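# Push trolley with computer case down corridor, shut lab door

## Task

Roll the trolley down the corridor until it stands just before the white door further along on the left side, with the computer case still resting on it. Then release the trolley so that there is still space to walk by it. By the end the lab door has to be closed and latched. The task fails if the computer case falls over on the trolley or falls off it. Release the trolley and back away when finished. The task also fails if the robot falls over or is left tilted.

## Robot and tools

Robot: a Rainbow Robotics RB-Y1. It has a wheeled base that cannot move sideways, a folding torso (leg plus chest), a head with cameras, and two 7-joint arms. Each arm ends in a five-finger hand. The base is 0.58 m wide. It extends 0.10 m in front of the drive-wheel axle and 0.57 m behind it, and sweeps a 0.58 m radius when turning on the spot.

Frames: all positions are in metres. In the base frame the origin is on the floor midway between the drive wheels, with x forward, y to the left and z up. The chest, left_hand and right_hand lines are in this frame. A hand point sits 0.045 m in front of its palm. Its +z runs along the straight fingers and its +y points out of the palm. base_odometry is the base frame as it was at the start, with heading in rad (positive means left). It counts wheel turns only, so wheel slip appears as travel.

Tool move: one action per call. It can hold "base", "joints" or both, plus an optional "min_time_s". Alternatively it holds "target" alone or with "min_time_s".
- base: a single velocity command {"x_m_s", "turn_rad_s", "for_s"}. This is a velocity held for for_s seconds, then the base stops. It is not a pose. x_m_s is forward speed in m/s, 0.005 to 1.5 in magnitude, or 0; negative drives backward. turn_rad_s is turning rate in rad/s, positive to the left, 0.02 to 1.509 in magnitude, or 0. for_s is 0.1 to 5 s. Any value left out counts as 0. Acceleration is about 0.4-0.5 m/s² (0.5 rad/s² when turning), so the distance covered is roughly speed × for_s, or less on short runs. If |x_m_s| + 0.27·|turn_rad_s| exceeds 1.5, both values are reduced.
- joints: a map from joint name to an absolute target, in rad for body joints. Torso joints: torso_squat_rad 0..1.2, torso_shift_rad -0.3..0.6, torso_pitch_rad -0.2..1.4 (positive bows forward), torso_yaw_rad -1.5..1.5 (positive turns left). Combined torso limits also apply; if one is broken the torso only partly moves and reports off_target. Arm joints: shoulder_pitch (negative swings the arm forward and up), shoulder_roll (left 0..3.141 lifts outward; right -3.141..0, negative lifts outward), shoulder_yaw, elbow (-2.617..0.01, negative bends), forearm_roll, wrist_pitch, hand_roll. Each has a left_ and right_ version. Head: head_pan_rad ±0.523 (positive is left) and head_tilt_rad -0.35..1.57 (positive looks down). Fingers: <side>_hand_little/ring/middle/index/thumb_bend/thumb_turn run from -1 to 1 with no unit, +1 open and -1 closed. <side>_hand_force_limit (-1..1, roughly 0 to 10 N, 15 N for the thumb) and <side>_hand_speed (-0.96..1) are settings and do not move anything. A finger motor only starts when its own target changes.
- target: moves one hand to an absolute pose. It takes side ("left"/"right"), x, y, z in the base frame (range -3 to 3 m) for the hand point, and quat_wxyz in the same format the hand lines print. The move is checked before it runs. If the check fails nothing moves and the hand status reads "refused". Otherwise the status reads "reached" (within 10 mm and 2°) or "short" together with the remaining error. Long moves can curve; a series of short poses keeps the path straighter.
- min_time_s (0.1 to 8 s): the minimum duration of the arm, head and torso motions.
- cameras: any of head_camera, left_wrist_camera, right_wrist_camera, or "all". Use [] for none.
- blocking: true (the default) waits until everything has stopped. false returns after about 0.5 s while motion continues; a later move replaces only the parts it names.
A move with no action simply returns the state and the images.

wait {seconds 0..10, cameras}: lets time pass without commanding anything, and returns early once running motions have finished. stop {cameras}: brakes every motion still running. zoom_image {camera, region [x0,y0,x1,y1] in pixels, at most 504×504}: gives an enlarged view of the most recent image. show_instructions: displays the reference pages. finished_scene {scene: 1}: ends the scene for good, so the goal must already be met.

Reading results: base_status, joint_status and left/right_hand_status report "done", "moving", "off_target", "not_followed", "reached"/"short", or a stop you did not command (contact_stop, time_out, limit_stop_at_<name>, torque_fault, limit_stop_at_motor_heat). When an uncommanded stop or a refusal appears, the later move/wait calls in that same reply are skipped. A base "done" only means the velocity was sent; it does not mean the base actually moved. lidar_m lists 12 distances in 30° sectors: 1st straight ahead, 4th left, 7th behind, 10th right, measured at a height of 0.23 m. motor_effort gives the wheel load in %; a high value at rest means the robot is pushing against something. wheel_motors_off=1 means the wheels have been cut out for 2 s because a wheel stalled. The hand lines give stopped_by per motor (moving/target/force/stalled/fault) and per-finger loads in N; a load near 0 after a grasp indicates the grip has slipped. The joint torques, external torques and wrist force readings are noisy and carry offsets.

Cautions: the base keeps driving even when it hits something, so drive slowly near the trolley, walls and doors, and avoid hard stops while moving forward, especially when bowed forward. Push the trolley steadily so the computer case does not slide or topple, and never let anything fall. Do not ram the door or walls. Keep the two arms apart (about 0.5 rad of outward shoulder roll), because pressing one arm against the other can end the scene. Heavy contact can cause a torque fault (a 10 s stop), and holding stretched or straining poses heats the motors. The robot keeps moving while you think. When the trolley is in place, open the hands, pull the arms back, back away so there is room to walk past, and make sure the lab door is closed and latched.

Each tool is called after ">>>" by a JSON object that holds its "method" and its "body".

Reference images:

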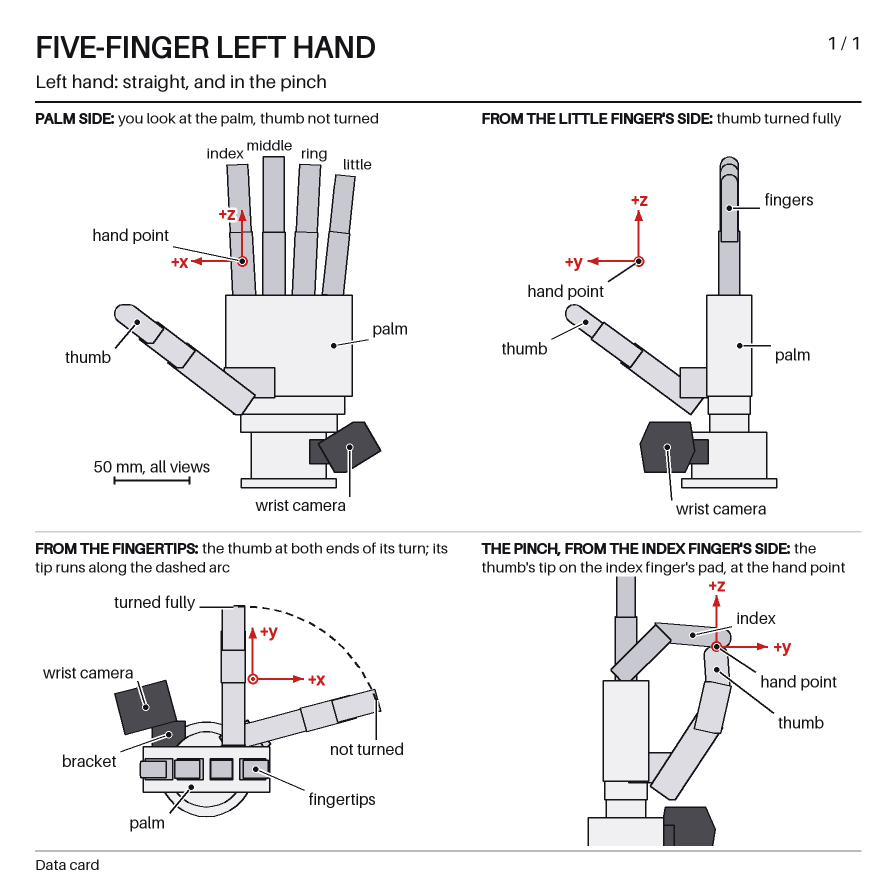

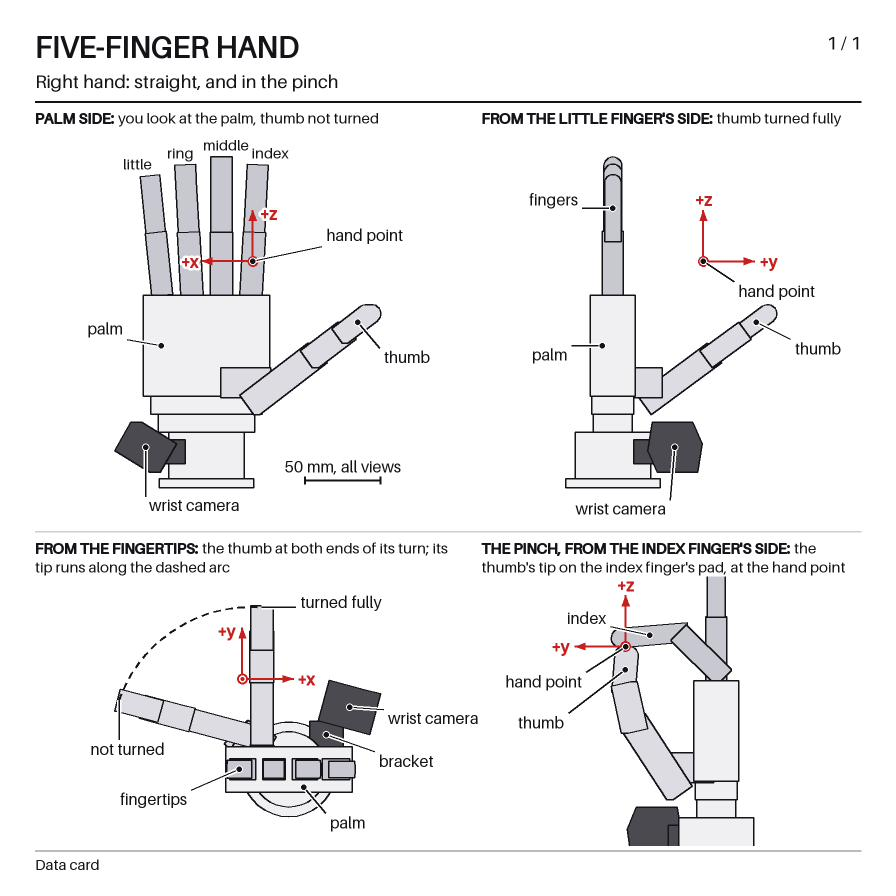

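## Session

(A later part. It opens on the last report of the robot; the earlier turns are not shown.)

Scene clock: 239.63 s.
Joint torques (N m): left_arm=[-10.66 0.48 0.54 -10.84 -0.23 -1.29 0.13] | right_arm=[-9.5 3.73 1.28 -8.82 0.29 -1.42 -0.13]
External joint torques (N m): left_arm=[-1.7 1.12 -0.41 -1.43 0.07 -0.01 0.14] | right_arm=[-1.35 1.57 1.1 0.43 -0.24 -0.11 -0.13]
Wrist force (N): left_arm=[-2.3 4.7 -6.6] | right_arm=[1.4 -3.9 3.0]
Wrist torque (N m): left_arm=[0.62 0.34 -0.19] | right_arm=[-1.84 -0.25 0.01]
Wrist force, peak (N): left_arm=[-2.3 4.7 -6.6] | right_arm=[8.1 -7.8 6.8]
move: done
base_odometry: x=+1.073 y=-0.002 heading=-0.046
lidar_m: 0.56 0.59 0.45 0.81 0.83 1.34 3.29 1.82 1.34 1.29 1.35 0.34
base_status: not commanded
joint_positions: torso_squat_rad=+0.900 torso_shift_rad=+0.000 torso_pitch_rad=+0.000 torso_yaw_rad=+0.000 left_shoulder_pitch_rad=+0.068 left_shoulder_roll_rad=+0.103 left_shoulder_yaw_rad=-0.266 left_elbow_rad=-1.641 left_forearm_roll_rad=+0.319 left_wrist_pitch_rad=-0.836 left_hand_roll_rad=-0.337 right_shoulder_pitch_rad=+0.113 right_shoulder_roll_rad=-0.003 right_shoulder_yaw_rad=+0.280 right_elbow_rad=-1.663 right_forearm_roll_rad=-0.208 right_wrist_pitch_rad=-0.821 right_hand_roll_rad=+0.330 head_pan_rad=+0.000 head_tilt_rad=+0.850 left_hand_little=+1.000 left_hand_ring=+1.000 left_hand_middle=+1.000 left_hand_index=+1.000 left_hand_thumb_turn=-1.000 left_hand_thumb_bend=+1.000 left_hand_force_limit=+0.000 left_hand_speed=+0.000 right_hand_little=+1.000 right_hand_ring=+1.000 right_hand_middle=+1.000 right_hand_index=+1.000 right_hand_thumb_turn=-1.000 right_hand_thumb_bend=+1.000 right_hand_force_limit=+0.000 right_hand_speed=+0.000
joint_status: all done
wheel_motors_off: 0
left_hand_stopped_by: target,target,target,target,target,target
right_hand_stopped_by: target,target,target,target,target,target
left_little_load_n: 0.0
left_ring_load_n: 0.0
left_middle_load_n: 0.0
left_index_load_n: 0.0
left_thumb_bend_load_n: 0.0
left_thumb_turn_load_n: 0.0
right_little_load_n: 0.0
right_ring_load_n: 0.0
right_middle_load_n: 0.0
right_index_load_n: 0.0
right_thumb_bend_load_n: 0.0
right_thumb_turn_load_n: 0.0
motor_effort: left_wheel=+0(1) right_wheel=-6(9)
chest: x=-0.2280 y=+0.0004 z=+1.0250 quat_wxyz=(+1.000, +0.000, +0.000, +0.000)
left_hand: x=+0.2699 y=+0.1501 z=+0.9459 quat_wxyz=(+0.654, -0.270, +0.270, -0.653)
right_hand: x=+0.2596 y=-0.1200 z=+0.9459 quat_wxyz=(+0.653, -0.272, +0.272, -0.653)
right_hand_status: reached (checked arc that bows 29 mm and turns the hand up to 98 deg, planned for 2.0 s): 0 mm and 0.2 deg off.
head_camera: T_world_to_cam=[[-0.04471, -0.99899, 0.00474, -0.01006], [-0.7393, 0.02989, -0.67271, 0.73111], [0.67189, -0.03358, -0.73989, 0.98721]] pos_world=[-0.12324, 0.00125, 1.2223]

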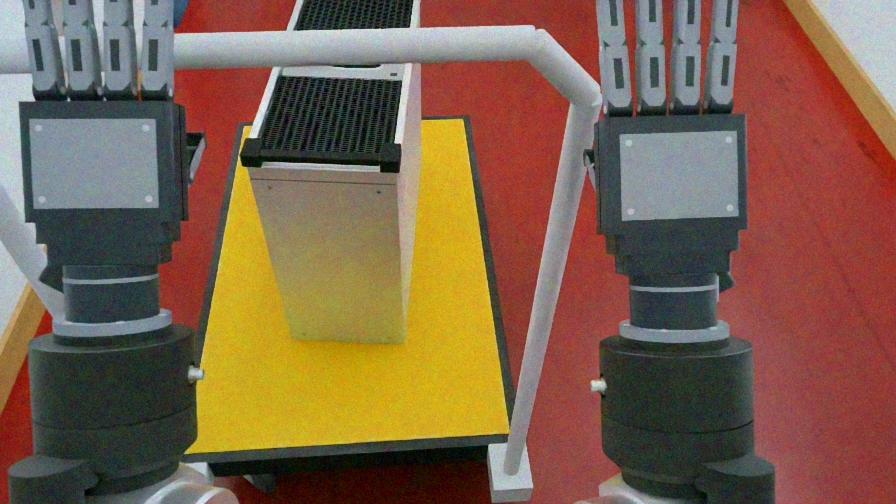

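>>> {"method": "move", "body": {"target": {"side": "left", "x": 0.27, "y": 0.22, "z": 0.946, "quat_wxyz": [0.6533, -0.2706, 0.2706, -0.6533]}, "min_time_s": 0.6}}

>>> {"method": "move", "body": {"target": {"side": "left", "x": 0.37, "y": 0.22, "z": 0.946, "quat_wxyz": [0.6533, -0.2706, 0.2706, -0.6533]}, "min_time_s": 1.2}}

>>> {"method": "move", "body": {"target": {"side": "right", "x": 0.27, "y": 0.01, "z": 0.946, "quat_wxyz": [0.6533, -0.2706, 0.2706, -0.6533]}, "min_time_s": 1}}

>>> {"method": "move", "body": {"target": {"side": "right", "x": 0.37, "y": 0.01, "z": 0.946, "quat_wxyz": [0.6533, -0.2706, 0.2706, -0.6533]}, "min_time_s": 1.2, "cameras": ["all"]}}

Scene clock: 244.63 s.
Joint torques (N m): left_arm=[-9.16 3.24 3.53 -10.56 0.12 -1.43 -0.04] | right_arm=[-9.41 3.02 1.37 -8.81 0.33 -1.53 -0.08]
External joint torques (N m): left_arm=[-0.35 0.46 0.97 -1.38 0.29 -0.1 -0.04] | right_arm=[-1.27 0.86 1.19 0.45 -0.2 -0.22 -0.09]
Wrist force (N): left_arm=[-2.3 4.6 -6.3] | right_arm=[1.3 -4.3 2.7]
Wrist torque (N m): left_arm=[0.59 0.37 -0.19] | right_arm=[-1.89 -0.26 0.00]
Wrist force, peak (N): left_arm=[-3.2 4.9 -6.8] | right_arm=[1.8 -4.6 2.8]
move: done
base_odometry: x=+1.073 y=-0.002 heading=-0.046
lidar_m: 0.55 0.59 0.45 0.81 0.84 1.34 3.30 1.83 1.34 1.29 1.35 0.33
base_status: not commanded
joint_positions: torso_squat_rad=+0.900 torso_shift_rad=+0.000 torso_pitch_rad=+0.000 torso_yaw_rad=+0.000 left_shoulder_pitch_rad=+0.085 left_shoulder_roll_rad=+0.248 left_shoulder_yaw_rad=-0.172 left_elbow_rad=-1.650 left_forearm_roll_rad=+0.380 left_wrist_pitch_rad=-0.841 left_hand_roll_rad=-0.212 right_shoulder_pitch_rad=+0.113 right_shoulder_roll_rad=-0.003 right_shoulder_yaw_rad=+0.280 right_elbow_rad=-1.663 right_forearm_roll_rad=-0.208 right_wrist_pitch_rad=-0.821 right_hand_roll_rad=+0.330 head_pan_rad=+0.000 head_tilt_rad=+0.850 left_hand_little=+1.000 left_hand_ring=+1.000 left_hand_middle=+1.000 left_hand_index=+1.000 left_hand_thumb_turn=-1.000 left_hand_thumb_bend=+1.000 left_hand_force_limit=+0.000 left_hand_speed=+0.000 right_hand_little=+1.000 right_hand_ring=+1.000 right_hand_middle=+1.000 right_hand_index=+1.000 right_hand_thumb_turn=-1.000 right_hand_thumb_bend=+1.000 right_hand_force_limit=+0.000 right_hand_speed=+0.000
joint_status: all done
wheel_motors_off: 0
left_hand_stopped_by: target,target,target,target,target,target
right_hand_stopped_by: target,target,target,target,target,target
left_little_load_n: 0.0
left_ring_load_n: 0.0
left_middle_load_n: 0.0
left_index_load_n: -0.5
left_thumb_bend_load_n: -0.5
left_thumb_turn_load_n: 0.0
right_little_load_n: 0.0
right_ring_load_n: 0.0
right_middle_load_n: 0.0
right_index_load_n: 0.0
right_thumb_bend_load_n: 0.0
right_thumb_turn_load_n: 0.0
motor_effort: left_wheel=+0(1) right_wheel=-6(8)
chest: x=-0.2280 y=+0.0004 z=+1.0250 quat_wxyz=(+1.000, +0.000, +0.000, +0.000)
left_hand: x=+0.2699 y=+0.2201 z=+0.9461 quat_wxyz=(+0.653, -0.271, +0.271, -0.653)
left_hand_status: reached (checked arc that bows 3 mm and turns the hand up to 1 deg, planned for 0.6 s): 0 mm and 0.0 deg off.
right_hand: x=+0.2596 y=-0.1200 z=+0.9458 quat_wxyz=(+0.653, -0.272, +0.272, -0.653)
pictures: none

Scene clock: 246.17 s.
Joint torques (N m): left_arm=[-16.4 4.3 4.25 -8.87 0.13 -1.46 0.18] | right_arm=[-9.78 2.7 1.6 -9.14 0.56 -1.32 -0.25]
External joint torques (N m): left_arm=[-1.8 0.1 1.67 0.11 0.26 -0.1 0.19] | right_arm=[-1.64 0.53 1.42 0.12 0.03 -0.01 -0.26]
Wrist force (N): left_arm=[-2.0 4.6 -6.1] | right_arm=[1.3 -4.1 1.9]
Wrist torque (N m): left_arm=[0.59 0.32 -0.17] | right_arm=[-1.82 -0.20 -0.01]
Wrist force, peak (N): left_arm=[-2.3 5.1 -6.6] | right_arm=[1.7 -5.0 2.6]
move: done
base_odometry: x=+1.073 y=-0.002 heading=-0.046
lidar_m: 0.56 0.59 0.45 0.81 0.85 1.34 3.30 1.83 1.34 1.29 1.35 0.33
base_status: not commanded
joint_positions: torso_squat_rad=+0.900 torso_shift_rad=+0.000 torso_pitch_rad=+0.000 torso_yaw_rad=+0.000 left_shoulder_pitch_rad=-0.290 left_shoulder_roll_rad=+0.233 left_shoulder_yaw_rad=-0.122 left_elbow_rad=-1.200 left_forearm_roll_rad=+0.383 left_wrist_pitch_rad=-0.900 left_hand_roll_rad=-0.159 right_shoulder_pitch_rad=+0.113 right_shoulder_roll_rad=-0.003 right_shoulder_yaw_rad=+0.280 right_elbow_rad=-1.663 right_forearm_roll_rad=-0.208 right_wrist_pitch_rad=-0.821 right_hand_roll_rad=+0.330 head_pan_rad=+0.000 head_tilt_rad=+0.850 left_hand_little=+1.000 left_hand_ring=+1.000 left_hand_middle=+1.000 left_hand_index=+1.000 left_hand_thumb_turn=-1.000 left_hand_thumb_bend=+1.000 left_hand_force_limit=+0.000 left_hand_speed=+0.000 right_hand_little=+1.000 right_hand_ring=+1.000 right_hand_middle=+1.000 right_hand_index=+1.000 right_hand_thumb_turn=-1.000 right_hand_thumb_bend=+1.000 right_hand_force_limit=+0.000 right_hand_speed=+0.000
joint_status: all done
wheel_motors_off: 0
left_hand_stopped_by: target,target,target,target,target,target
right_hand_stopped_by: target,target,target,target,target,target
left_little_load_n: 0.0
left_ring_load_n: 0.0
left_middle_load_n: 0.0
left_index_load_n: 0.0
left_thumb_bend_load_n: 0.0
left_thumb_turn_load_n: 0.0
right_little_load_n: 0.0
right_ring_load_n: 0.0
right_middle_load_n: 0.0
right_index_load_n: 0.0
right_thumb_bend_load_n: 0.0
right_thumb_turn_load_n: 0.0
motor_effort: left_wheel=+0(2) right_wheel=-8(9)
chest: x=-0.2280 y=+0.0004 z=+1.0250 quat_wxyz=(+1.000, +0.000, +0.000, +0.000)
left_hand: x=+0.3692 y=+0.2199 z=+0.9464 quat_wxyz=(+0.653, -0.273, +0.274, -0.652)
left_hand_status: reached (checked arc that bows 14 mm and turns the hand up to 2 deg, planned for 1.2 s): 1 mm and 0.5 deg off.
right_hand: x=+0.2596 y=-0.1200 z=+0.9458 quat_wxyz=(+0.653, -0.272, +0.272, -0.653)
pictures: none

Scene clock: 247.50 s.
Joint torques (N m): left_arm=[-16.63 4.71 4.14 -9.09 0.11 -1.51 0.15] | right_arm=[-11.85 6.07 -0.33 -8.33 1.44 -0.88 -0.46]
External joint torques (N m): left_arm=[-2.03 0.51 1.56 -0.12 0.23 -0.15 0.16] | right_arm=[-0.8 0.8 0.83 0.39 0.28 -0.05 -0.47]
Wrist force (N): left_arm=[-2.1 4.7 -6.4] | right_arm=[1.5 -3.4 2.3]
Wrist torque (N m): left_arm=[0.61 0.33 -0.17] | right_arm=[-1.73 -0.28 0.00]
Wrist force, peak (N): left_arm=[-2.1 4.7 -6.4] | right_arm=[2.6 -4.5 2.8]
move: done
base_odometry: x=+1.073 y=-0.002 heading=-0.046
lidar_m: 0.55 0.59 0.45 0.81 0.83 1.34 3.30 1.83 1.35 1.29 1.36 0.34
base_status: not commanded
joint_positions: torso_squat_rad=+0.900 torso_shift_rad=+0.000 torso_pitch_rad=+0.000 torso_yaw_rad=+0.000 left_shoulder_pitch_rad=-0.290 left_shoulder_roll_rad=+0.233 left_shoulder_yaw_rad=-0.122 left_elbow_rad=-1.200 left_forearm_roll_rad=+0.383 left_wrist_pitch_rad=-0.900 left_hand_roll_rad=-0.159 right_shoulder_pitch_rad=-0.211 right_shoulder_roll_rad=+0.000 right_shoulder_yaw_rad=+0.721 right_elbow_rad=-1.365 right_forearm_roll_rad=-0.729 right_wrist_pitch_rad=-1.091 right_hand_roll_rad=+0.907 head_pan_rad=+0.000 head_tilt_rad=+0.850 left_hand_little=+1.000 left_hand_ring=+1.000 left_hand_middle=+1.000 left_hand_index=+1.000 left_hand_thumb_turn=-1.000 left_hand_thumb_bend=+1.000 left_hand_force_limit=+0.000 left_hand_speed=+0.000 right_hand_little=+1.000 right_hand_ring=+1.000 right_hand_middle=+1.000 right_hand_index=+1.000 right_hand_thumb_turn=-1.000 right_hand_thumb_bend=+1.000 right_hand_force_limit=+0.000 right_hand_speed=+0.000
joint_status: all done
wheel_motors_off: 0
left_hand_stopped_by: target,target,target,target,target,target
right_hand_stopped_by: target,target,target,target,target,target
left_little_load_n: 0.0
left_ring_load_n: 0.0
left_middle_load_n: 0.0
left_index_load_n: 0.0
left_thumb_bend_load_n: -0.5
left_thumb_turn_load_n: 0.0
right_little_load_n: 0.0
right_ring_load_n: 0.0
right_middle_load_n: -0.5
right_index_load_n: -0.5
right_thumb_bend_load_n: 0.0
right_thumb_turn_load_n: 0.0
motor_effort: left_wheel=+0(1) right_wheel=-6(9)
chest: x=-0.2280 y=+0.0004 z=+1.0250 quat_wxyz=(+1.000, +0.000, +0.000, +0.000)
left_hand: x=+0.3692 y=+0.2199 z=+0.9464 quat_wxyz=(+0.653, -0.273, +0.274, -0.652)
right_hand: x=+0.2700 y=+0.0097 z=+0.9457 quat_wxyz=(+0.653, -0.271, +0.271, -0.653)
right_hand_status: reached (checked arc that bows 12 mm and turns the hand up to 3 deg, planned for 1.0 s): 0 mm and 0.1 deg off.
pictures: none

Scene clock: 249.03 s.
Joint torques (N m): left_arm=[-16.82 4.5 4.07 -9.22 0.15 -1.48 0.11] | right_arm=[-18.4 2.55 -1.03 -6.65 1.24 -1.1 0.09]
External joint torques (N m): left_arm=[-2.22 0.3 1.5 -0.24 0.27 -0.12 0.12] | right_arm=[-1.17 1.29 1.72 0.21 0.15 -0.1 0.08]
Wrist force (N): left_arm=[-2.2 4.4 -6.3] | right_arm=[1.7 -4.0 2.4]
Wrist torque (N m): left_arm=[0.56 0.37 -0.16] | right_arm=[-1.82 -0.33 -0.13]
Wrist force, peak (N): left_arm=[-2.2 4.7 -6.4] | right_arm=[1.8 -4.7 3.2]
move: done
base_odometry: x=+1.073 y=-0.002 heading=-0.046
lidar_m: 0.55 0.59 0.45 0.82 0.83 1.34 3.31 1.83 1.33 1.29 1.34 0.34
base_status: not commanded
joint_positions: torso_squat_rad=+0.900 torso_shift_rad=+0.000 torso_pitch_rad=+0.000 torso_yaw_rad=+0.000 left_shoulder_pitch_rad=-0.290 left_shoulder_roll_rad=+0.233 left_shoulder_yaw_rad=-0.122 left_elbow_rad=-1.200 left_forearm_roll_rad=+0.383 left_wrist_pitch_rad=-0.900 left_hand_roll_rad=-0.159 right_shoulder_pitch_rad=-0.688 right_shoulder_roll_rad=+0.000 right_shoulder_yaw_rad=+0.792 right_elbow_rad=-0.795 right_forearm_roll_rad=-1.052 right_wrist_pitch_rad=-1.282 right_hand_roll_rad=+0.752 head_pan_rad=+0.000 head_tilt_rad=+0.850 left_hand_little=+1.000 left_hand_ring=+1.000 left_hand_middle=+1.000 left_hand_index=+1.000 left_hand_thumb_turn=-1.000 left_hand_thumb_bend=+1.000 left_hand_force_limit=+0.000 left_hand_speed=+0.000 right_hand_little=+1.000 right_hand_ring=+1.000 right_hand_middle=+1.000 right_hand_index=+1.000 right_hand_thumb_turn=-1.000 right_hand_thumb_bend=+1.000 right_hand_force_limit=+0.000 right_hand_speed=+0.000
joint_status: all done
wheel_motors_off: 0
left_hand_stopped_by: target,target,target,target,target,target
right_hand_stopped_by: target,target,target,target,target,target
left_little_load_n: 0.0
left_ring_load_n: 0.0
left_middle_load_n: 0.0
left_index_load_n: 0.0
left_thumb_bend_load_n: 0.0
left_thumb_turn_load_n: 0.0
right_little_load_n: 0.0
right_ring_load_n: 0.0
right_middle_load_n: 0.0
right_index_load_n: 0.0
right_thumb_bend_load_n: 0.0
right_thumb_turn_load_n: 0.0
motor_effort: left_wheel=-1(1) right_wheel=-9(9)
chest: x=-0.2280 y=+0.0004 z=+1.0250 quat_wxyz=(+1.000, +0.000, +0.000, +0.000)
left_hand: x=+0.3692 y=+0.2199 z=+0.9464 quat_wxyz=(+0.653, -0.273, +0.274, -0.652)
right_hand: x=+0.3701 y=+0.0090 z=+0.9461 quat_wxyz=(+0.653, -0.273, +0.270, -0.653)
right_hand_status: reached (checked arc that bows 23 mm and turns the hand up to 3 deg, planned for 1.2 s): 1 mm and 0.3 deg off.
pictures: head_camera, left_wrist_camera, right_wrist_camera
head_camera: T_world_to_cam=[[-0.04471, -0.99899, 0.00474, -0.01006], [-0.7393, 0.02989, -0.67271, 0.73111], [0.67189, -0.03358, -0.73989, 0.98721]] pos_world=[-0.12324, 0.00125, 1.2223]
left_wrist_camera: T_world_to_cam=[[-0.67208, -0.2922, 0.68039, -0.32667], [-0.21155, -0.80478, -0.55459, 0.77716], [0.70962, -0.51666, 0.47907, -0.4858]] pos_world=[0.28958, 0.27899, 0.886]
right_wrist_camera: T_world_to_cam=[[0.70523, -0.24366, -0.66579, 0.37298], [-0.18264, 0.84495, -0.50269, 0.53728], [0.68505, 0.47611, 0.55138, -0.66506]] pos_world=[0.29069, -0.04645, 0.88512]

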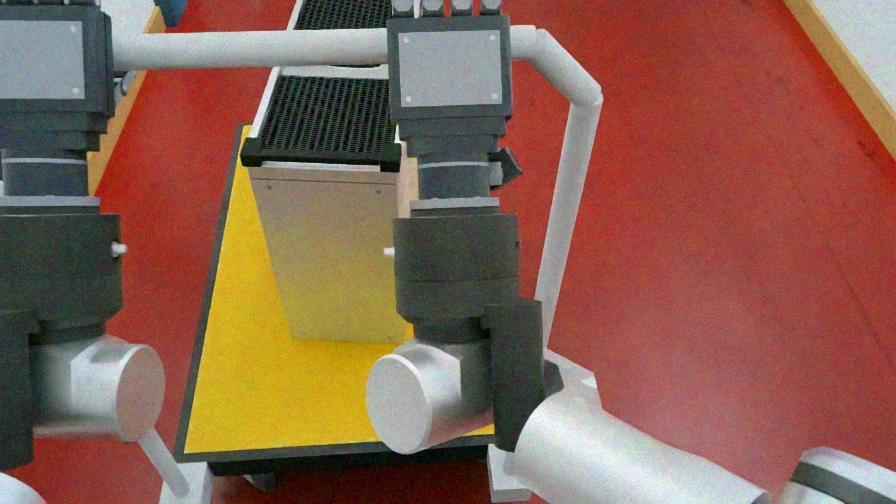

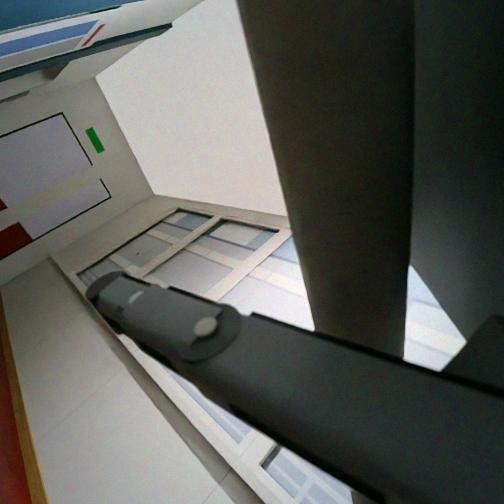

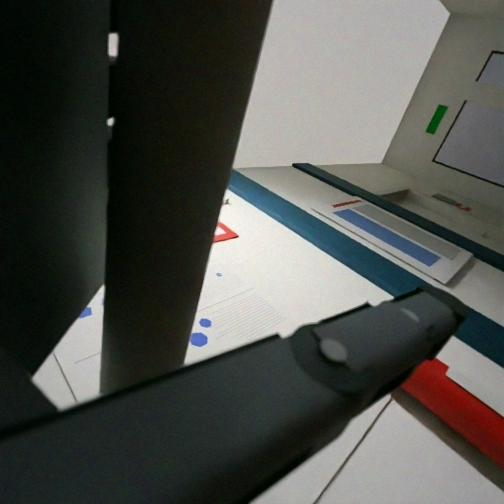

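>>> {"method": "move", "body": {"joints": {"left_hand_speed": -0.6, "right_hand_speed": -0.6, "left_hand_little": -0.88, "left_hand_ring": -0.88, "left_hand_middle": -0.88, "left_hand_index": -0.88, "right_hand_little": -0.88, "right_hand_ring": -0.88, "right_hand_middle": -0.88, "right_hand_index": -0.88, "head_tilt_rad": 0.3}, "cameras": ["head_camera", "right_wrist_camera"]}}

Scene clock: 252.70 s.
Joint torques (N m): left_arm=[-16.53 4.6 4.19 -9.04 0.11 -1.44 0.06] | right_arm=[-17.11 2.73 -1.34 -6.79 1.34 -1.2 0.06]
External joint torques (N m): left_arm=[-1.94 0.41 1.62 -0.07 0.23 -0.09 0.07] | right_arm=[0.12 1.47 1.42 0.07 0.25 -0.2 0.05]
Wrist force (N): left_arm=[-2.2 4.5 -6.2] | right_arm=[4.3 -1.0 7.7]
Wrist torque (N m): left_arm=[0.56 0.35 -0.16] | right_arm=[-1.87 -0.41 -0.04]
Wrist force, peak (N): left_arm=[-2.2 4.8 -6.3] | right_arm=[-1.2 2.7 18.4]
move: off_target
base_odometry: x=+1.073 y=-0.002 heading=-0.046
lidar_m: 0.56 0.58 0.46 0.81 0.84 1.35 3.31 1.82 1.34 1.29 1.35 0.33
base_status: not commanded
joint_positions: torso_squat_rad=+0.900 torso_shift_rad=+0.000 torso_pitch_rad=+0.000 torso_yaw_rad=+0.000 left_shoulder_pitch_rad=-0.290 left_shoulder_roll_rad=+0.233 left_shoulder_yaw_rad=-0.122 left_elbow_rad=-1.200 left_forearm_roll_rad=+0.383 left_wrist_pitch_rad=-0.900 left_hand_roll_rad=-0.159 right_shoulder_pitch_rad=-0.688 right_shoulder_roll_rad=+0.000 right_shoulder_yaw_rad=+0.792 right_elbow_rad=-0.795 right_forearm_roll_rad=-1.053 right_wrist_pitch_rad=-1.282 right_hand_roll_rad=+0.752 head_pan_rad=+0.000 head_tilt_rad=+0.300 left_hand_little=-0.880 left_hand_ring=-0.880 left_hand_middle=-0.880 left_hand_index=-0.880 left_hand_thumb_turn=-1.000 left_hand_thumb_bend=+1.000 left_hand_force_limit=+0.000 left_hand_speed=-0.600 right_hand_little=-0.802 right_hand_ring=-0.802 right_hand_middle=-0.839 right_hand_index=-0.875 right_hand_thumb_turn=-1.000 right_hand_thumb_bend=+1.000 right_hand_force_limit=+0.000 right_hand_speed=-0.600
joint_status: right_hand_little off_target (ended at -0.802, target -0.880); right_hand_ring off_target (ended at -0.802, target -0.880); right_hand_middle off_target (ended at -0.839, target -0.880); the others done
wheel_motors_off: 0
left_hand_stopped_by: target,target,target,target,target,target
right_hand_stopped_by: force,force,force,force,target,target
left_little_load_n: 0.0
left_ring_load_n: 0.0
left_middle_load_n: 0.0
left_index_load_n: 0.0
left_thumb_bend_load_n: 0.0
left_thumb_turn_load_n: 0.0
right_little_load_n: 0.0
right_ring_load_n: 0.0
right_middle_load_n: 0.0
right_index_load_n: 4.0
right_thumb_bend_load_n: 0.0
right_thumb_turn_load_n: 0.0
motor_effort: left_wheel=+0(1) right_wheel=-10(12)
chest: x=-0.2280 y=+0.0004 z=+1.0251 quat_wxyz=(+1.000, +0.000, +0.000, +0.000)
left_hand: x=+0.3693 y=+0.2199 z=+0.9463 quat_wxyz=(+0.653, -0.273, +0.274, -0.652)
right_hand: x=+0.3702 y=+0.0090 z=+0.9463 quat_wxyz=(+0.653, -0.273, +0.270, -0.653)
head_camera: T_world_to_cam=[[-0.04015, -0.99901, -0.01925, 0.02034], [-0.27872, 0.0297, -0.95991, 1.17783], [0.95953, -0.03318, -0.27964, 0.48254]] pos_world=[-0.13392, 0.00135, 1.26594]
right_wrist_camera: T_world_to_cam=[[0.70546, -0.24365, -0.66555, 0.37276], [-0.18254, 0.8449, -0.50281, 0.53748], [0.68483, 0.4762, 0.55157, -0.66534]] pos_world=[0.29079, -0.04645, 0.88532]

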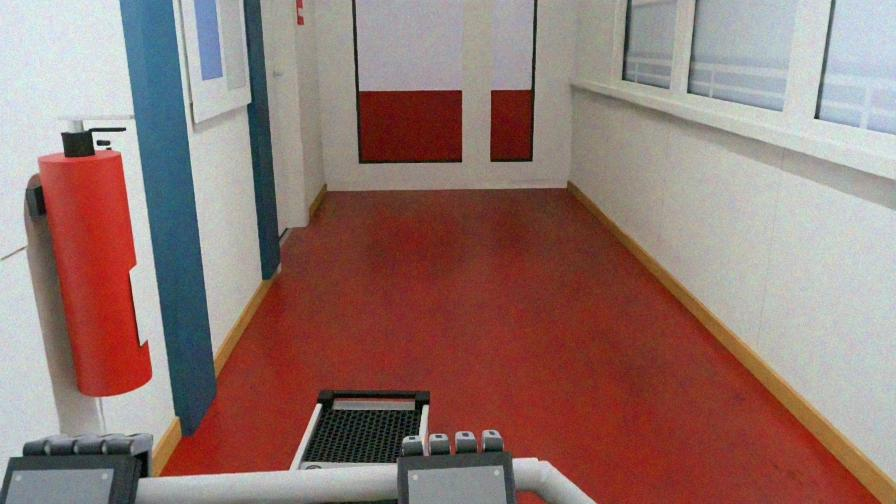

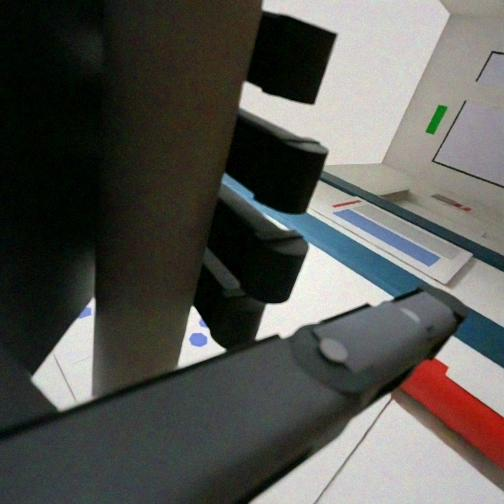

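>>> {"method": "move", "body": {"base": {"x_m_s": 0.2, "for_s": 2.0}, "cameras": ["head_camera"]}}

Scene clock: 258.23 s.
Joint torques (N m): left_arm=[-10.36 3.97 1.56 -11.68 -0.61 -5.28 0.14] | right_arm=[-9.76 -1.7 -3.92 0.8 -3.32 4.54 -1.23]
External joint torques (N m): left_arm=[4.26 -0.24 -1.01 -2.7 -0.49 -3.92 0.15] | right_arm=[7.49 -2.98 -1.15 7.66 -4.4 5.53 -1.23]
Wrist force (N): left_arm=[-2.1 23.9 11.3] | right_arm=[3.4 -37.2 -3.4]
Wrist torque (N m): left_arm=[1.04 0.90 -0.84] | right_arm=[-2.91 0.02 -2.21]
Wrist force, peak (N): left_arm=[-3.5 28.9 21.7] | right_arm=[3.2 -44.7 -5.7]
move: done
base_odometry: x=+1.472 y=-0.021 heading=-0.046
lidar_m: 0.54 0.59 0.47 0.81 0.85 1.34 3.27 1.83 1.34 1.29 1.35 0.31
base_status: done (sent for 2 of 2 s)
joint_positions: torso_squat_rad=+0.900 torso_shift_rad=+0.000 torso_pitch_rad=+0.000 torso_yaw_rad=+0.000 left_shoulder_pitch_rad=-0.292 left_shoulder_roll_rad=+0.233 left_shoulder_yaw_rad=-0.122 left_elbow_rad=-1.200 left_forearm_roll_rad=+0.383 left_wrist_pitch_rad=-0.899 left_hand_roll_rad=-0.159 right_shoulder_pitch_rad=-0.690 right_shoulder_roll_rad=+0.001 right_shoulder_yaw_rad=+0.793 right_elbow_rad=-0.796 right_forearm_roll_rad=-1.051 right_wrist_pitch_rad=-1.283 right_hand_roll_rad=+0.752 head_pan_rad=+0.000 head_tilt_rad=+0.300 left_hand_little=-0.879 left_hand_ring=-0.879 left_hand_middle=-0.879 left_hand_index=-0.879 left_hand_thumb_turn=-1.000 left_hand_thumb_bend=+1.000 left_hand_force_limit=+0.000 left_hand_speed=-0.600 right_hand_little=-0.802 right_hand_ring=-0.802 right_hand_middle=-0.839 right_hand_index=-0.875 right_hand_thumb_turn=-1.000 right_hand_thumb_bend=+1.000 right_hand_force_limit=+0.000 right_hand_speed=-0.600
joint_status: not commanded
wheel_motors_off: 0
left_hand_stopped_by: target,target,target,target,target,target
right_hand_stopped_by: force,force,force,force,target,target
left_little_load_n: 6.0
left_ring_load_n: 8.0
left_middle_load_n: 7.0
left_index_load_n: 5.0
left_thumb_bend_load_n: 0.0
left_thumb_turn_load_n: 0.0
right_little_load_n: 0.0
right_ring_load_n: 0.0
right_middle_load_n: 0.0
right_index_load_n: 0.0
right_thumb_bend_load_n: 0.0
right_thumb_turn_load_n: 0.0
motor_effort: left_wheel=-7(32) right_wheel=+4(36)
chest: x=-0.2282 y=+0.0004 z=+1.0250 quat_wxyz=(+1.000, +0.000, +0.000, +0.000)
left_hand: x=+0.3697 y=+0.2199 z=+0.9470 quat_wxyz=(+0.653, -0.273, +0.273, -0.652)
right_hand: x=+0.3694 y=+0.0103 z=+0.9485 quat_wxyz=(+0.654, -0.272, +0.269, -0.653)
head_camera: T_world_to_cam=[[-0.04043, -0.999, -0.01918, 0.0202], [-0.27832, 0.02969, -0.96003, 1.17795], [0.95964, -0.03348, -0.27924, 0.48234]] pos_world=[-0.13422, 0.00135, 1.26594]

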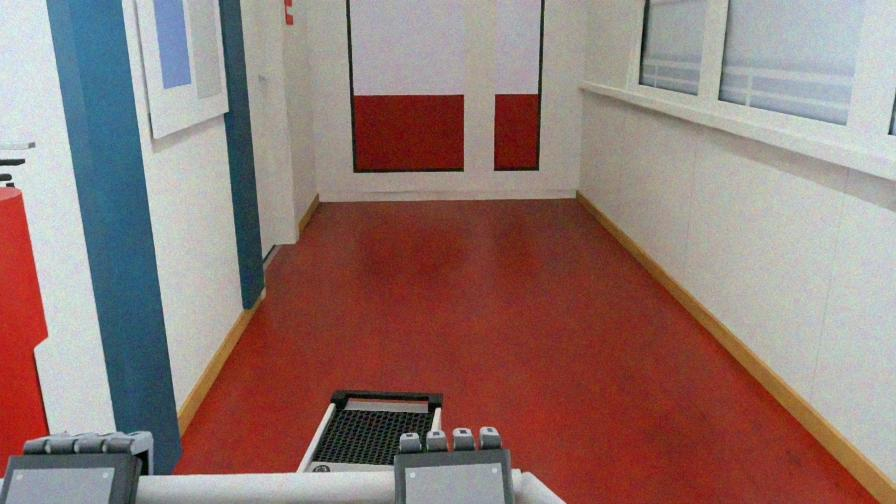

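>>> {"method": "move", "body": {"base": {"x_m_s": 0.25, "for_s": 3.2}, "cameras": ["head_camera"]}}

Scene clock: 263.90 s.
Joint torques (N m): left_arm=[-9.78 4.96 2.55 -11.48 -0.29 -4.58 0.13] | right_arm=[-9.28 -2.08 -4.78 -0.29 -3.18 3.6 -1.25]
External joint torques (N m): left_arm=[4.85 0.75 -0.02 -2.51 -0.17 -3.22 0.13] | right_arm=[7.96 -3.36 -2.01 6.58 -4.26 4.6 -1.25]
Wrist force (N): left_arm=[-1.4 20.6 10.7] | right_arm=[1.5 -32.9 -2.0]
Wrist torque (N m): left_arm=[0.92 0.85 -0.71] | right_arm=[-2.78 0.01 -1.96]
Wrist force, peak (N): left_arm=[-3.0 29.6 25.9] | right_arm=[3.8 -52.2 -6.3]
move: done
base_odometry: x=+2.271 y=-0.058 heading=-0.046
lidar_m: 0.55 0.58 0.48 0.80 0.85 1.16 3.28 1.84 1.36 1.30 1.35 0.31
base_status: done (sent for 3.2 of 3.2 s)
joint_positions: torso_squat_rad=+0.900 torso_shift_rad=+0.000 torso_pitch_rad=+0.000 torso_yaw_rad=+0.000 left_shoulder_pitch_rad=-0.292 left_shoulder_roll_rad=+0.233 left_shoulder_yaw_rad=-0.122 left_elbow_rad=-1.200 left_forearm_roll_rad=+0.383 left_wrist_pitch_rad=-0.900 left_hand_roll_rad=-0.159 right_shoulder_pitch_rad=-0.690 right_shoulder_roll_rad=+0.001 right_shoulder_yaw_rad=+0.793 right_elbow_rad=-0.796 right_forearm_roll_rad=-1.051 right_wrist_pitch_rad=-1.283 right_hand_roll_rad=+0.752 head_pan_rad=+0.000 head_tilt_rad=+0.300 left_hand_little=-0.879 left_hand_ring=-0.879 left_hand_middle=-0.879 left_hand_index=-0.879 left_hand_thumb_turn=-1.000 left_hand_thumb_bend=+1.000 left_hand_force_limit=+0.000 left_hand_speed=-0.600 right_hand_little=-0.802 right_hand_ring=-0.802 right_hand_middle=-0.839 right_hand_index=-0.875 right_hand_thumb_turn=-1.000 right_hand_thumb_bend=+1.000 right_hand_force_limit=+0.000 right_hand_speed=-0.600
joint_status: not commanded
wheel_motors_off: 0
left_hand_stopped_by: target,target,target,target,target,target
right_hand_stopped_by: force,force,force,force,target,target
left_little_load_n: 5.0
left_ring_load_n: 7.0
left_middle_load_n: 6.5
left_index_load_n: 5.5
left_thumb_bend_load_n: 0.0
left_thumb_turn_load_n: 0.0
right_little_load_n: 0.0
right_ring_load_n: 0.0
right_middle_load_n: 0.0
right_index_load_n: -0.5
right_thumb_bend_load_n: 0.0
right_thumb_turn_load_n: 0.5
motor_effort: left_wheel=-3(17) right_wheel=-1(40)
chest: x=-0.2281 y=+0.0004 z=+1.0251 quat_wxyz=(+1.000, +0.000, +0.000, +0.000)
left_hand: x=+0.3697 y=+0.2196 z=+0.9471 quat_wxyz=(+0.653, -0.273, +0.273, -0.652)
right_hand: x=+0.3695 y=+0.0103 z=+0.9484 quat_wxyz=(+0.654, -0.272, +0.269, -0.653)
head_camera: T_world_to_cam=[[-0.04043, -0.999, -0.01918, 0.0202], [-0.27841, 0.0297, -0.96, 1.178], [0.95961, -0.03347, -0.27933, 0.48248]] pos_world=[-0.13422, 0.00135, 1.26604]

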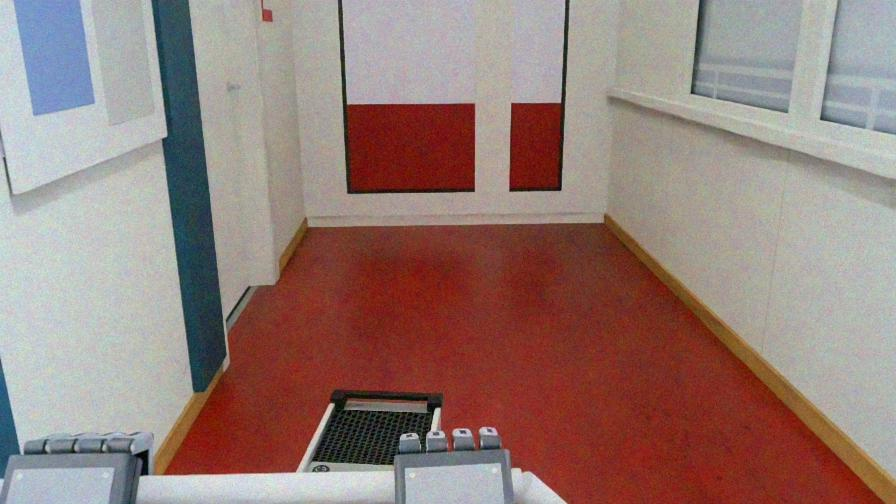

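>>> {"method": "move", "body": {"base": {"x_m_s": 0.25, "for_s": 2.8}, "joints": {"head_tilt_rad": 0.5, "head_pan_rad": 0.15}, "cameras": ["head_camera"]}}

Scene clock: 270.77 s.
Joint torques (N m): left_arm=[-12.75 4.77 2.36 -10.18 -0.41 -2.5 0.12] | right_arm=[-13.99 -0.65 -3.91 -4.91 -0.05 0.03 -0.34]
External joint torques (N m): left_arm=[1.86 0.57 -0.21 -1.21 -0.29 -1.15 0.13] | right_arm=[3.24 -1.93 -1.15 1.95 -1.13 1.03 -0.34]
Wrist force (N): left_arm=[-4.0 10.5 1.6] | right_arm=[0.9 -12.4 1.1]
Wrist torque (N m): left_arm=[0.68 0.54 -0.32] | right_arm=[-2.01 -0.13 -0.56]
Wrist force, peak (N): left_arm=[-4.6 21.5 19.0] | right_arm=[2.6 -52.3 -7.4]
move: done
base_odometry: x=+2.971 y=-0.090 heading=-0.046
lidar_m: 0.55 0.59 0.47 0.75 0.84 1.16 3.21 1.85 1.35 1.31 1.37 0.32
base_status: done (sent for 2.8 of 2.8 s)
joint_positions: torso_squat_rad=+0.900 torso_shift_rad=+0.000 torso_pitch_rad=+0.000 torso_yaw_rad=+0.000 left_shoulder_pitch_rad=-0.291 left_shoulder_roll_rad=+0.233 left_shoulder_yaw_rad=-0.122 left_elbow_rad=-1.200 left_forearm_roll_rad=+0.383 left_wrist_pitch_rad=-0.900 left_hand_roll_rad=-0.159 right_shoulder_pitch_rad=-0.689 right_shoulder_roll_rad=+0.000 right_shoulder_yaw_rad=+0.793 right_elbow_rad=-0.795 right_forearm_roll_rad=-1.052 right_wrist_pitch_rad=-1.282 right_hand_roll_rad=+0.752 head_pan_rad=+0.150 head_tilt_rad=+0.500 left_hand_little=-0.880 left_hand_ring=-0.880 left_hand_middle=-0.879 left_hand_index=-0.879 left_hand_thumb_turn=-1.000 left_hand_thumb_bend=+1.000 left_hand_force_limit=+0.000 left_hand_speed=-0.600 right_hand_little=-0.802 right_hand_ring=-0.802 right_hand_middle=-0.839 right_hand_index=-0.875 right_hand_thumb_turn=-1.000 right_hand_thumb_bend=+1.000 right_hand_force_limit=+0.000 right_hand_speed=-0.600
joint_status: all done
wheel_motors_off: 0
left_hand_stopped_by: target,target,target,target,target,target
right_hand_stopped_by: force,force,force,force,target,target
left_little_load_n: 0.0
left_ring_load_n: 2.5
left_middle_load_n: 3.0
left_index_load_n: 4.0
left_thumb_bend_load_n: 0.0
left_thumb_turn_load_n: 0.0
right_little_load_n: 0.0
right_ring_load_n: 0.0
right_middle_load_n: 0.0
right_index_load_n: 0.0
right_thumb_bend_load_n: 0.0
right_thumb_turn_load_n: 0.0
motor_effort: left_wheel=+0(26) right_wheel=-7(33)
chest: x=-0.2279 y=+0.0004 z=+1.0251 quat_wxyz=(+1.000, +0.000, +0.000, +0.000)
left_hand: x=+0.3696 y=+0.2199 z=+0.9467 quat_wxyz=(+0.653, -0.273, +0.273, -0.652)
right_hand: x=+0.3699 y=+0.0098 z=+0.9468 quat_wxyz=(+0.653, -0.273, +0.270, -0.653)
head_camera: T_world_to_cam=[[0.10627, -0.99428, -0.0108, 0.04018], [-0.46333, -0.03991, -0.88529, 1.04849], [0.87979, 0.09909, -0.46492, 0.693]] pos_world=[-0.12817, 0.01313, 1.25083]

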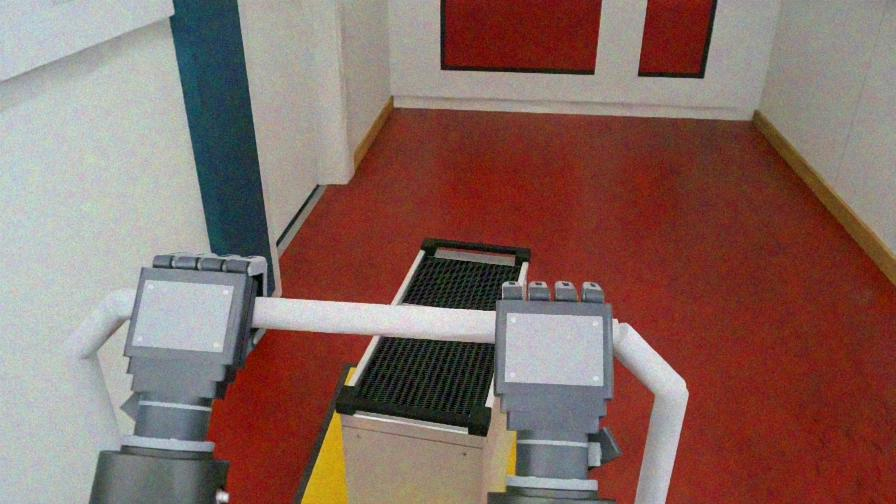

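>>> {"method": "move", "body": {"base": {"x_m_s": 0.2, "for_s": 2.0}, "joints": {"head_tilt_rad": 0.7, "head_pan_rad": 0.3}, "cameras": ["head_camera"]}}

Scene clock: 275.30 s.
Joint torques (N m): left_arm=[-13.83 4.82 2.35 -10.18 -0.28 -2.03 0.11] | right_arm=[-15.41 0.6 -3.5 -5.49 0.35 -0.34 0.01]
External joint torques (N m): left_arm=[0.78 0.62 -0.22 -1.21 -0.16 -0.67 0.11] | right_arm=[1.81 -0.68 -0.75 1.37 -0.74 0.66 0]
Wrist force (N): left_arm=[-2.6 7.4 -3.3] | right_arm=[1.0 -9.5 3.7]
Wrist torque (N m): left_arm=[0.64 0.37 -0.22] | right_arm=[-2.04 -0.24 -0.07]
Wrist force, peak (N): left_arm=[-3.1 14.1 8.6] | right_arm=[3.2 -42.9 -4.9]
move: done
base_odometry: x=+3.370 y=-0.109 heading=-0.046
lidar_m: 0.55 0.59 0.47 0.75 0.77 1.15 3.58 1.85 1.37 1.31 1.36 0.32
base_status: done (sent for 2 of 2 s)
joint_positions: torso_squat_rad=+0.900 torso_shift_rad=+0.000 torso_pitch_rad=+0.000 torso_yaw_rad=+0.000 left_shoulder_pitch_rad=-0.291 left_shoulder_roll_rad=+0.233 left_shoulder_yaw_rad=-0.122 left_elbow_rad=-1.200 left_forearm_roll_rad=+0.383 left_wrist_pitch_rad=-0.900 left_hand_roll_rad=-0.159 right_shoulder_pitch_rad=-0.689 right_shoulder_roll_rad=+0.000 right_shoulder_yaw_rad=+0.793 right_elbow_rad=-0.795 right_forearm_roll_rad=-1.052 right_wrist_pitch_rad=-1.282 right_hand_roll_rad=+0.752 head_pan_rad=+0.300 head_tilt_rad=+0.700 left_hand_little=-0.880 left_hand_ring=-0.880 left_hand_middle=-0.880 left_hand_index=-0.880 left_hand_thumb_turn=-1.000 left_hand_thumb_bend=+1.000 left_hand_force_limit=+0.000 left_hand_speed=-0.600 right_hand_little=-0.802 right_hand_ring=-0.802 right_hand_middle=-0.839 right_hand_index=-0.875 right_hand_thumb_turn=-1.000 right_hand_thumb_bend=+1.000 right_hand_force_limit=+0.000 right_hand_speed=-0.600
joint_status: all done
wheel_motors_off: 0
left_hand_stopped_by: target,target,target,target,target,target
right_hand_stopped_by: force,force,force,force,target,target
left_little_load_n: 0.0
left_ring_load_n: 0.0
left_middle_load_n: 1.0
left_index_load_n: 3.0
left_thumb_bend_load_n: 0.0
left_thumb_turn_load_n: 0.0
right_little_load_n: 0.0
right_ring_load_n: 0.0
right_middle_load_n: 0.0
right_index_load_n: 0.0
right_thumb_bend_load_n: 0.0
right_thumb_turn_load_n: 0.0
motor_effort: left_wheel=-2(28) right_wheel=-4(31)
chest: x=-0.2279 y=+0.0004 z=+1.0251 quat_wxyz=(+1.000, +0.000, +0.000, +0.000)
left_hand: x=+0.3695 y=+0.2200 z=+0.9465 quat_wxyz=(+0.653, -0.273, +0.273, -0.652)
right_hand: x=+0.3700 y=+0.0097 z=+0.9464 quat_wxyz=(+0.653, -0.273, +0.270, -0.653)
head_camera: T_world_to_cam=[[0.25231, -0.96764, -0.00204, 0.05942], [-0.61154, -0.15783, -0.77531, 0.88338], [0.7499, 0.19687, -0.63158, 0.87033]] pos_world=[-0.12743, 0.02558, 1.23469]

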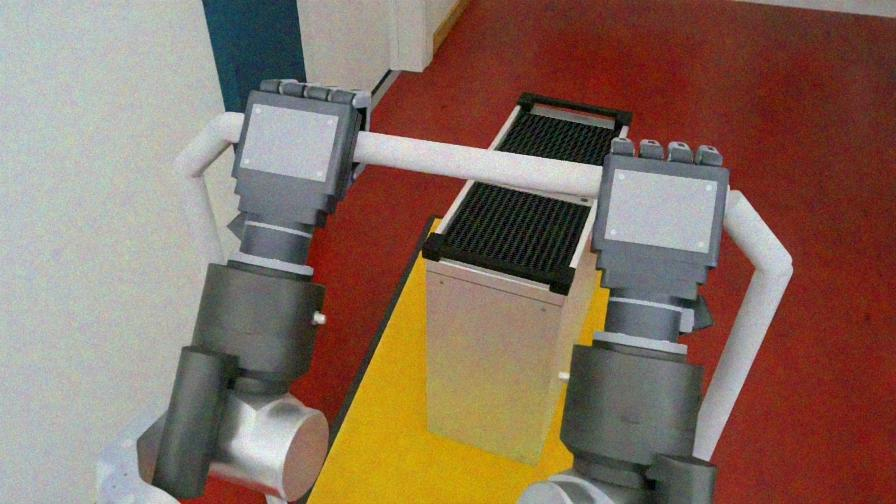

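>>> {"method": "move", "body": {"joints": {"left_hand_speed": 0.0, "right_hand_speed": 0.0, "left_hand_little": 1, "left_hand_ring": 1, "left_hand_middle": 1, "left_hand_index": 1, "right_hand_little": 1, "right_hand_ring": 1, "right_hand_middle": 1, "right_hand_index": 1}, "cameras": ["head_camera"]}}

>>> {"method": "move", "body": {"base": {"x_m_s": -0.15, "for_s": 2.5}, "joints": {"head_tilt_rad": 0.55, "head_pan_rad": 0.2}, "cameras": ["head_camera"]}}

Scene clock: 279.13 s.
Joint torques (N m): left_arm=[-14.61 4.56 2.42 -10.39 -0.32 -1.49 0.04] | right_arm=[-15.65 0.5 -4.36 -5.7 0.5 -0.3 0.04]
External joint torques (N m): left_arm=[-0.01 0.35 -0.15 -1.41 -0.19 -0.13 0.05] | right_arm=[1.57 -0.78 -1.6 1.17 -0.59 0.71 0.04]
Wrist force (N): left_arm=[-2.1 4.5 -6.2] | right_arm=[0.0 -8.0 2.6]
Wrist torque (N m): left_arm=[0.56 0.33 -0.19] | right_arm=[-1.96 -0.16 -0.15]
Wrist force, peak (N): left_arm=[-2.6 7.7 -3.5] | right_arm=[1.2 -10.4 3.5]
move: done
base_odometry: x=+3.370 y=-0.109 heading=-0.046
lidar_m: 0.56 0.58 0.48 0.75 0.78 1.15 3.57 1.85 1.36 1.31 1.37 0.32
base_status: not commanded
joint_positions: torso_squat_rad=+0.900 torso_shift_rad=+0.000 torso_pitch_rad=+0.000 torso_yaw_rad=+0.000 left_shoulder_pitch_rad=-0.291 left_shoulder_roll_rad=+0.233 left_shoulder_yaw_rad=-0.122 left_elbow_rad=-1.200 left_forearm_roll_rad=+0.383 left_wrist_pitch_rad=-0.900 left_hand_roll_rad=-0.159 right_shoulder_pitch_rad=-0.689 right_shoulder_roll_rad=+0.000 right_shoulder_yaw_rad=+0.793 right_elbow_rad=-0.795 right_forearm_roll_rad=-1.052 right_wrist_pitch_rad=-1.282 right_hand_roll_rad=+0.752 head_pan_rad=+0.300 head_tilt_rad=+0.700 left_hand_little=+1.000 left_hand_ring=+1.000 left_hand_middle=+1.000 left_hand_index=+1.000 left_hand_thumb_turn=-1.000 left_hand_thumb_bend=+1.000 left_hand_force_limit=+0.000 left_hand_speed=+0.000 right_hand_little=+1.000 right_hand_ring=+1.000 right_hand_middle=+1.000 right_hand_index=+1.000 right_hand_thumb_turn=-1.000 right_hand_thumb_bend=+1.000 right_hand_force_limit=+0.000 right_hand_speed=+0.000
joint_status: all done
wheel_motors_off: 0
left_hand_stopped_by: target,target,target,target,target,target
right_hand_stopped_by: target,target,target,target,target,target
left_little_load_n: 0.0
left_ring_load_n: 0.0
left_middle_load_n: 0.0
left_index_load_n: 0.0
left_thumb_bend_load_n: 0.0
left_thumb_turn_load_n: 0.0
right_little_load_n: 0.0
right_ring_load_n: 0.0
right_middle_load_n: 0.0
right_index_load_n: 0.0
right_thumb_bend_load_n: 0.0
right_thumb_turn_load_n: 0.0
motor_effort: left_wheel=-1(2) right_wheel=-4(6)
chest: x=-0.2279 y=+0.0004 z=+1.0251 quat_wxyz=(+1.000, +0.000, +0.000, +0.000)
left_hand: x=+0.3695 y=+0.2200 z=+0.9464 quat_wxyz=(+0.653, -0.273, +0.273, -0.652)
right_hand: x=+0.3700 y=+0.0097 z=+0.9464 quat_wxyz=(+0.653, -0.273, +0.270, -0.653)
head_camera: T_world_to_cam=[[0.2523, -0.96765, -0.00202, 0.05942], [-0.6115, -0.15782, -0.77535, 0.88337], [0.74995, 0.19686, -0.63153, 0.87035]] pos_world=[-0.12753, 0.02558, 1.23469]

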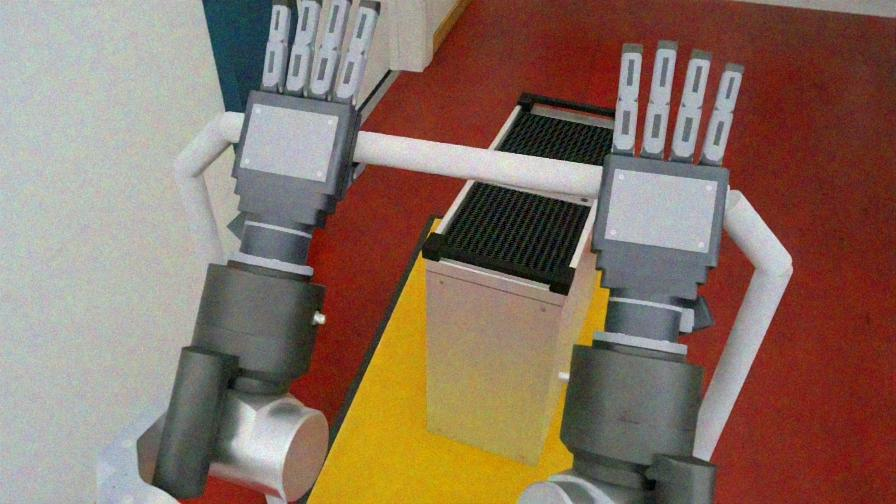

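Scene clock: 282.40 s.
Joint torques (N m): left_arm=[-15.42 4.57 2.31 -10.35 -0.18 -1.4 0.01] | right_arm=[-17.51 0.61 -3.72 -6.54 0.75 -1.01 0.08]
External joint torques (N m): left_arm=[-0.82 0.37 -0.26 -1.38 -0.05 -0.05 0.01] | right_arm=[-0.29 -0.66 -0.96 0.32 -0.34 0 0.07]
Wrist force (N): left_arm=[-2.1 4.6 -6.1] | right_arm=[0.7 -3.7 2.8]
Wrist torque (N m): left_arm=[0.58 0.35 -0.21] | right_arm=[-1.80 -0.17 -0.14]
Wrist force, peak (N): left_arm=[-2.3 4.6 -6.6] | right_arm=[1.1 -9.2 3.7]
move: done
base_odometry: x=+2.996 y=-0.091 heading=-0.046
lidar_m: 0.68 0.77 0.77 0.75 0.84 1.15 3.21 1.85 1.36 1.31 1.37 1.89
base_status: done (sent for 2.5 of 2.5 s)
joint_positions: torso_squat_rad=+0.900 torso_shift_rad=+0.000 torso_pitch_rad=+0.000 torso_yaw_rad=+0.000 left_shoulder_pitch_rad=-0.291 left_shoulder_roll_rad=+0.233 left_shoulder_yaw_rad=-0.122 left_elbow_rad=-1.200 left_forearm_roll_rad=+0.383 left_wrist_pitch_rad=-0.900 left_hand_roll_rad=-0.159 right_shoulder_pitch_rad=-0.688 right_shoulder_roll_rad=+0.000 right_shoulder_yaw_rad=+0.793 right_elbow_rad=-0.795 right_forearm_roll_rad=-1.052 right_wrist_pitch_rad=-1.282 right_hand_roll_rad=+0.752 head_pan_rad=+0.200 head_tilt_rad=+0.550 left_hand_little=+1.000 left_hand_ring=+1.000 left_hand_middle=+1.000 left_hand_index=+1.000 left_hand_thumb_turn=-1.000 left_hand_thumb_bend=+1.000 left_hand_force_limit=+0.000 left_hand_speed=+0.000 right_hand_little=+1.000 right_hand_ring=+1.000 right_hand_middle=+1.000 right_hand_index=+1.000 right_hand_thumb_turn=-1.000 right_hand_thumb_bend=+1.000 right_hand_force_limit=+0.000 right_hand_speed=+0.000
joint_status: all done
wheel_motors_off: 0
left_hand_stopped_by: target,target,target,target,target,target
right_hand_stopped_by: target,target,target,target,target,target
left_little_load_n: 0.0
left_ring_load_n: 0.0
left_middle_load_n: 0.0
left_index_load_n: 0.0
left_thumb_bend_load_n: 0.0
left_thumb_turn_load_n: 0.0
right_little_load_n: 0.0
right_ring_load_n: 0.0
right_middle_load_n: 0.0
right_index_load_n: 0.0
right_thumb_bend_load_n: 0.0
right_thumb_turn_load_n: 0.0
motor_effort: left_wheel=+1(17) right_wheel=+1(29)
chest: x=-0.2281 y=+0.0004 z=+1.0250 quat_wxyz=(+1.000, +0.000, +0.000, +0.000)
left_hand: x=+0.3693 y=+0.2201 z=+0.9464 quat_wxyz=(+0.653, -0.273, +0.273, -0.652)
right_hand: x=+0.3699 y=+0.0095 z=+0.9462 quat_wxyz=(+0.653, -0.273, +0.270, -0.653)
head_camera: T_world_to_cam=[[0.15539, -0.98782, -0.0086, 0.0476], [-0.50338, -0.07168, -0.86108, 1.01053], [0.84998, 0.13813, -0.50839, 0.74021]] pos_world=[-0.12788, 0.01721, 1.24688]

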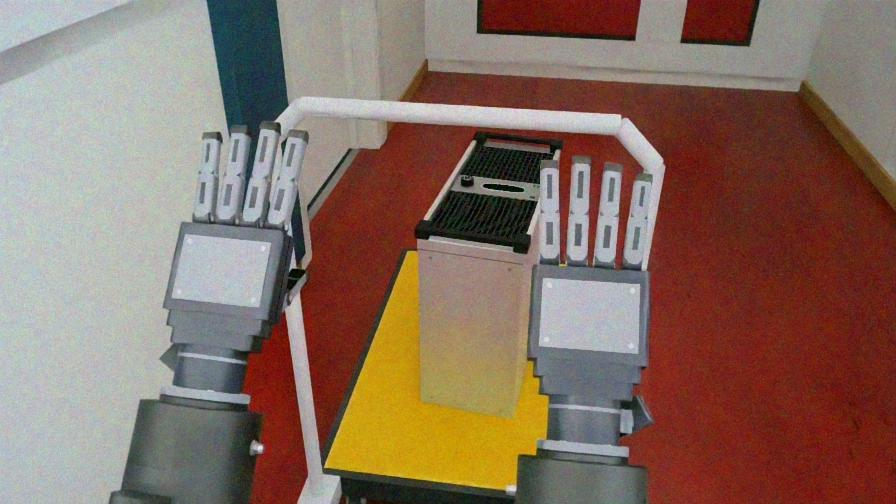

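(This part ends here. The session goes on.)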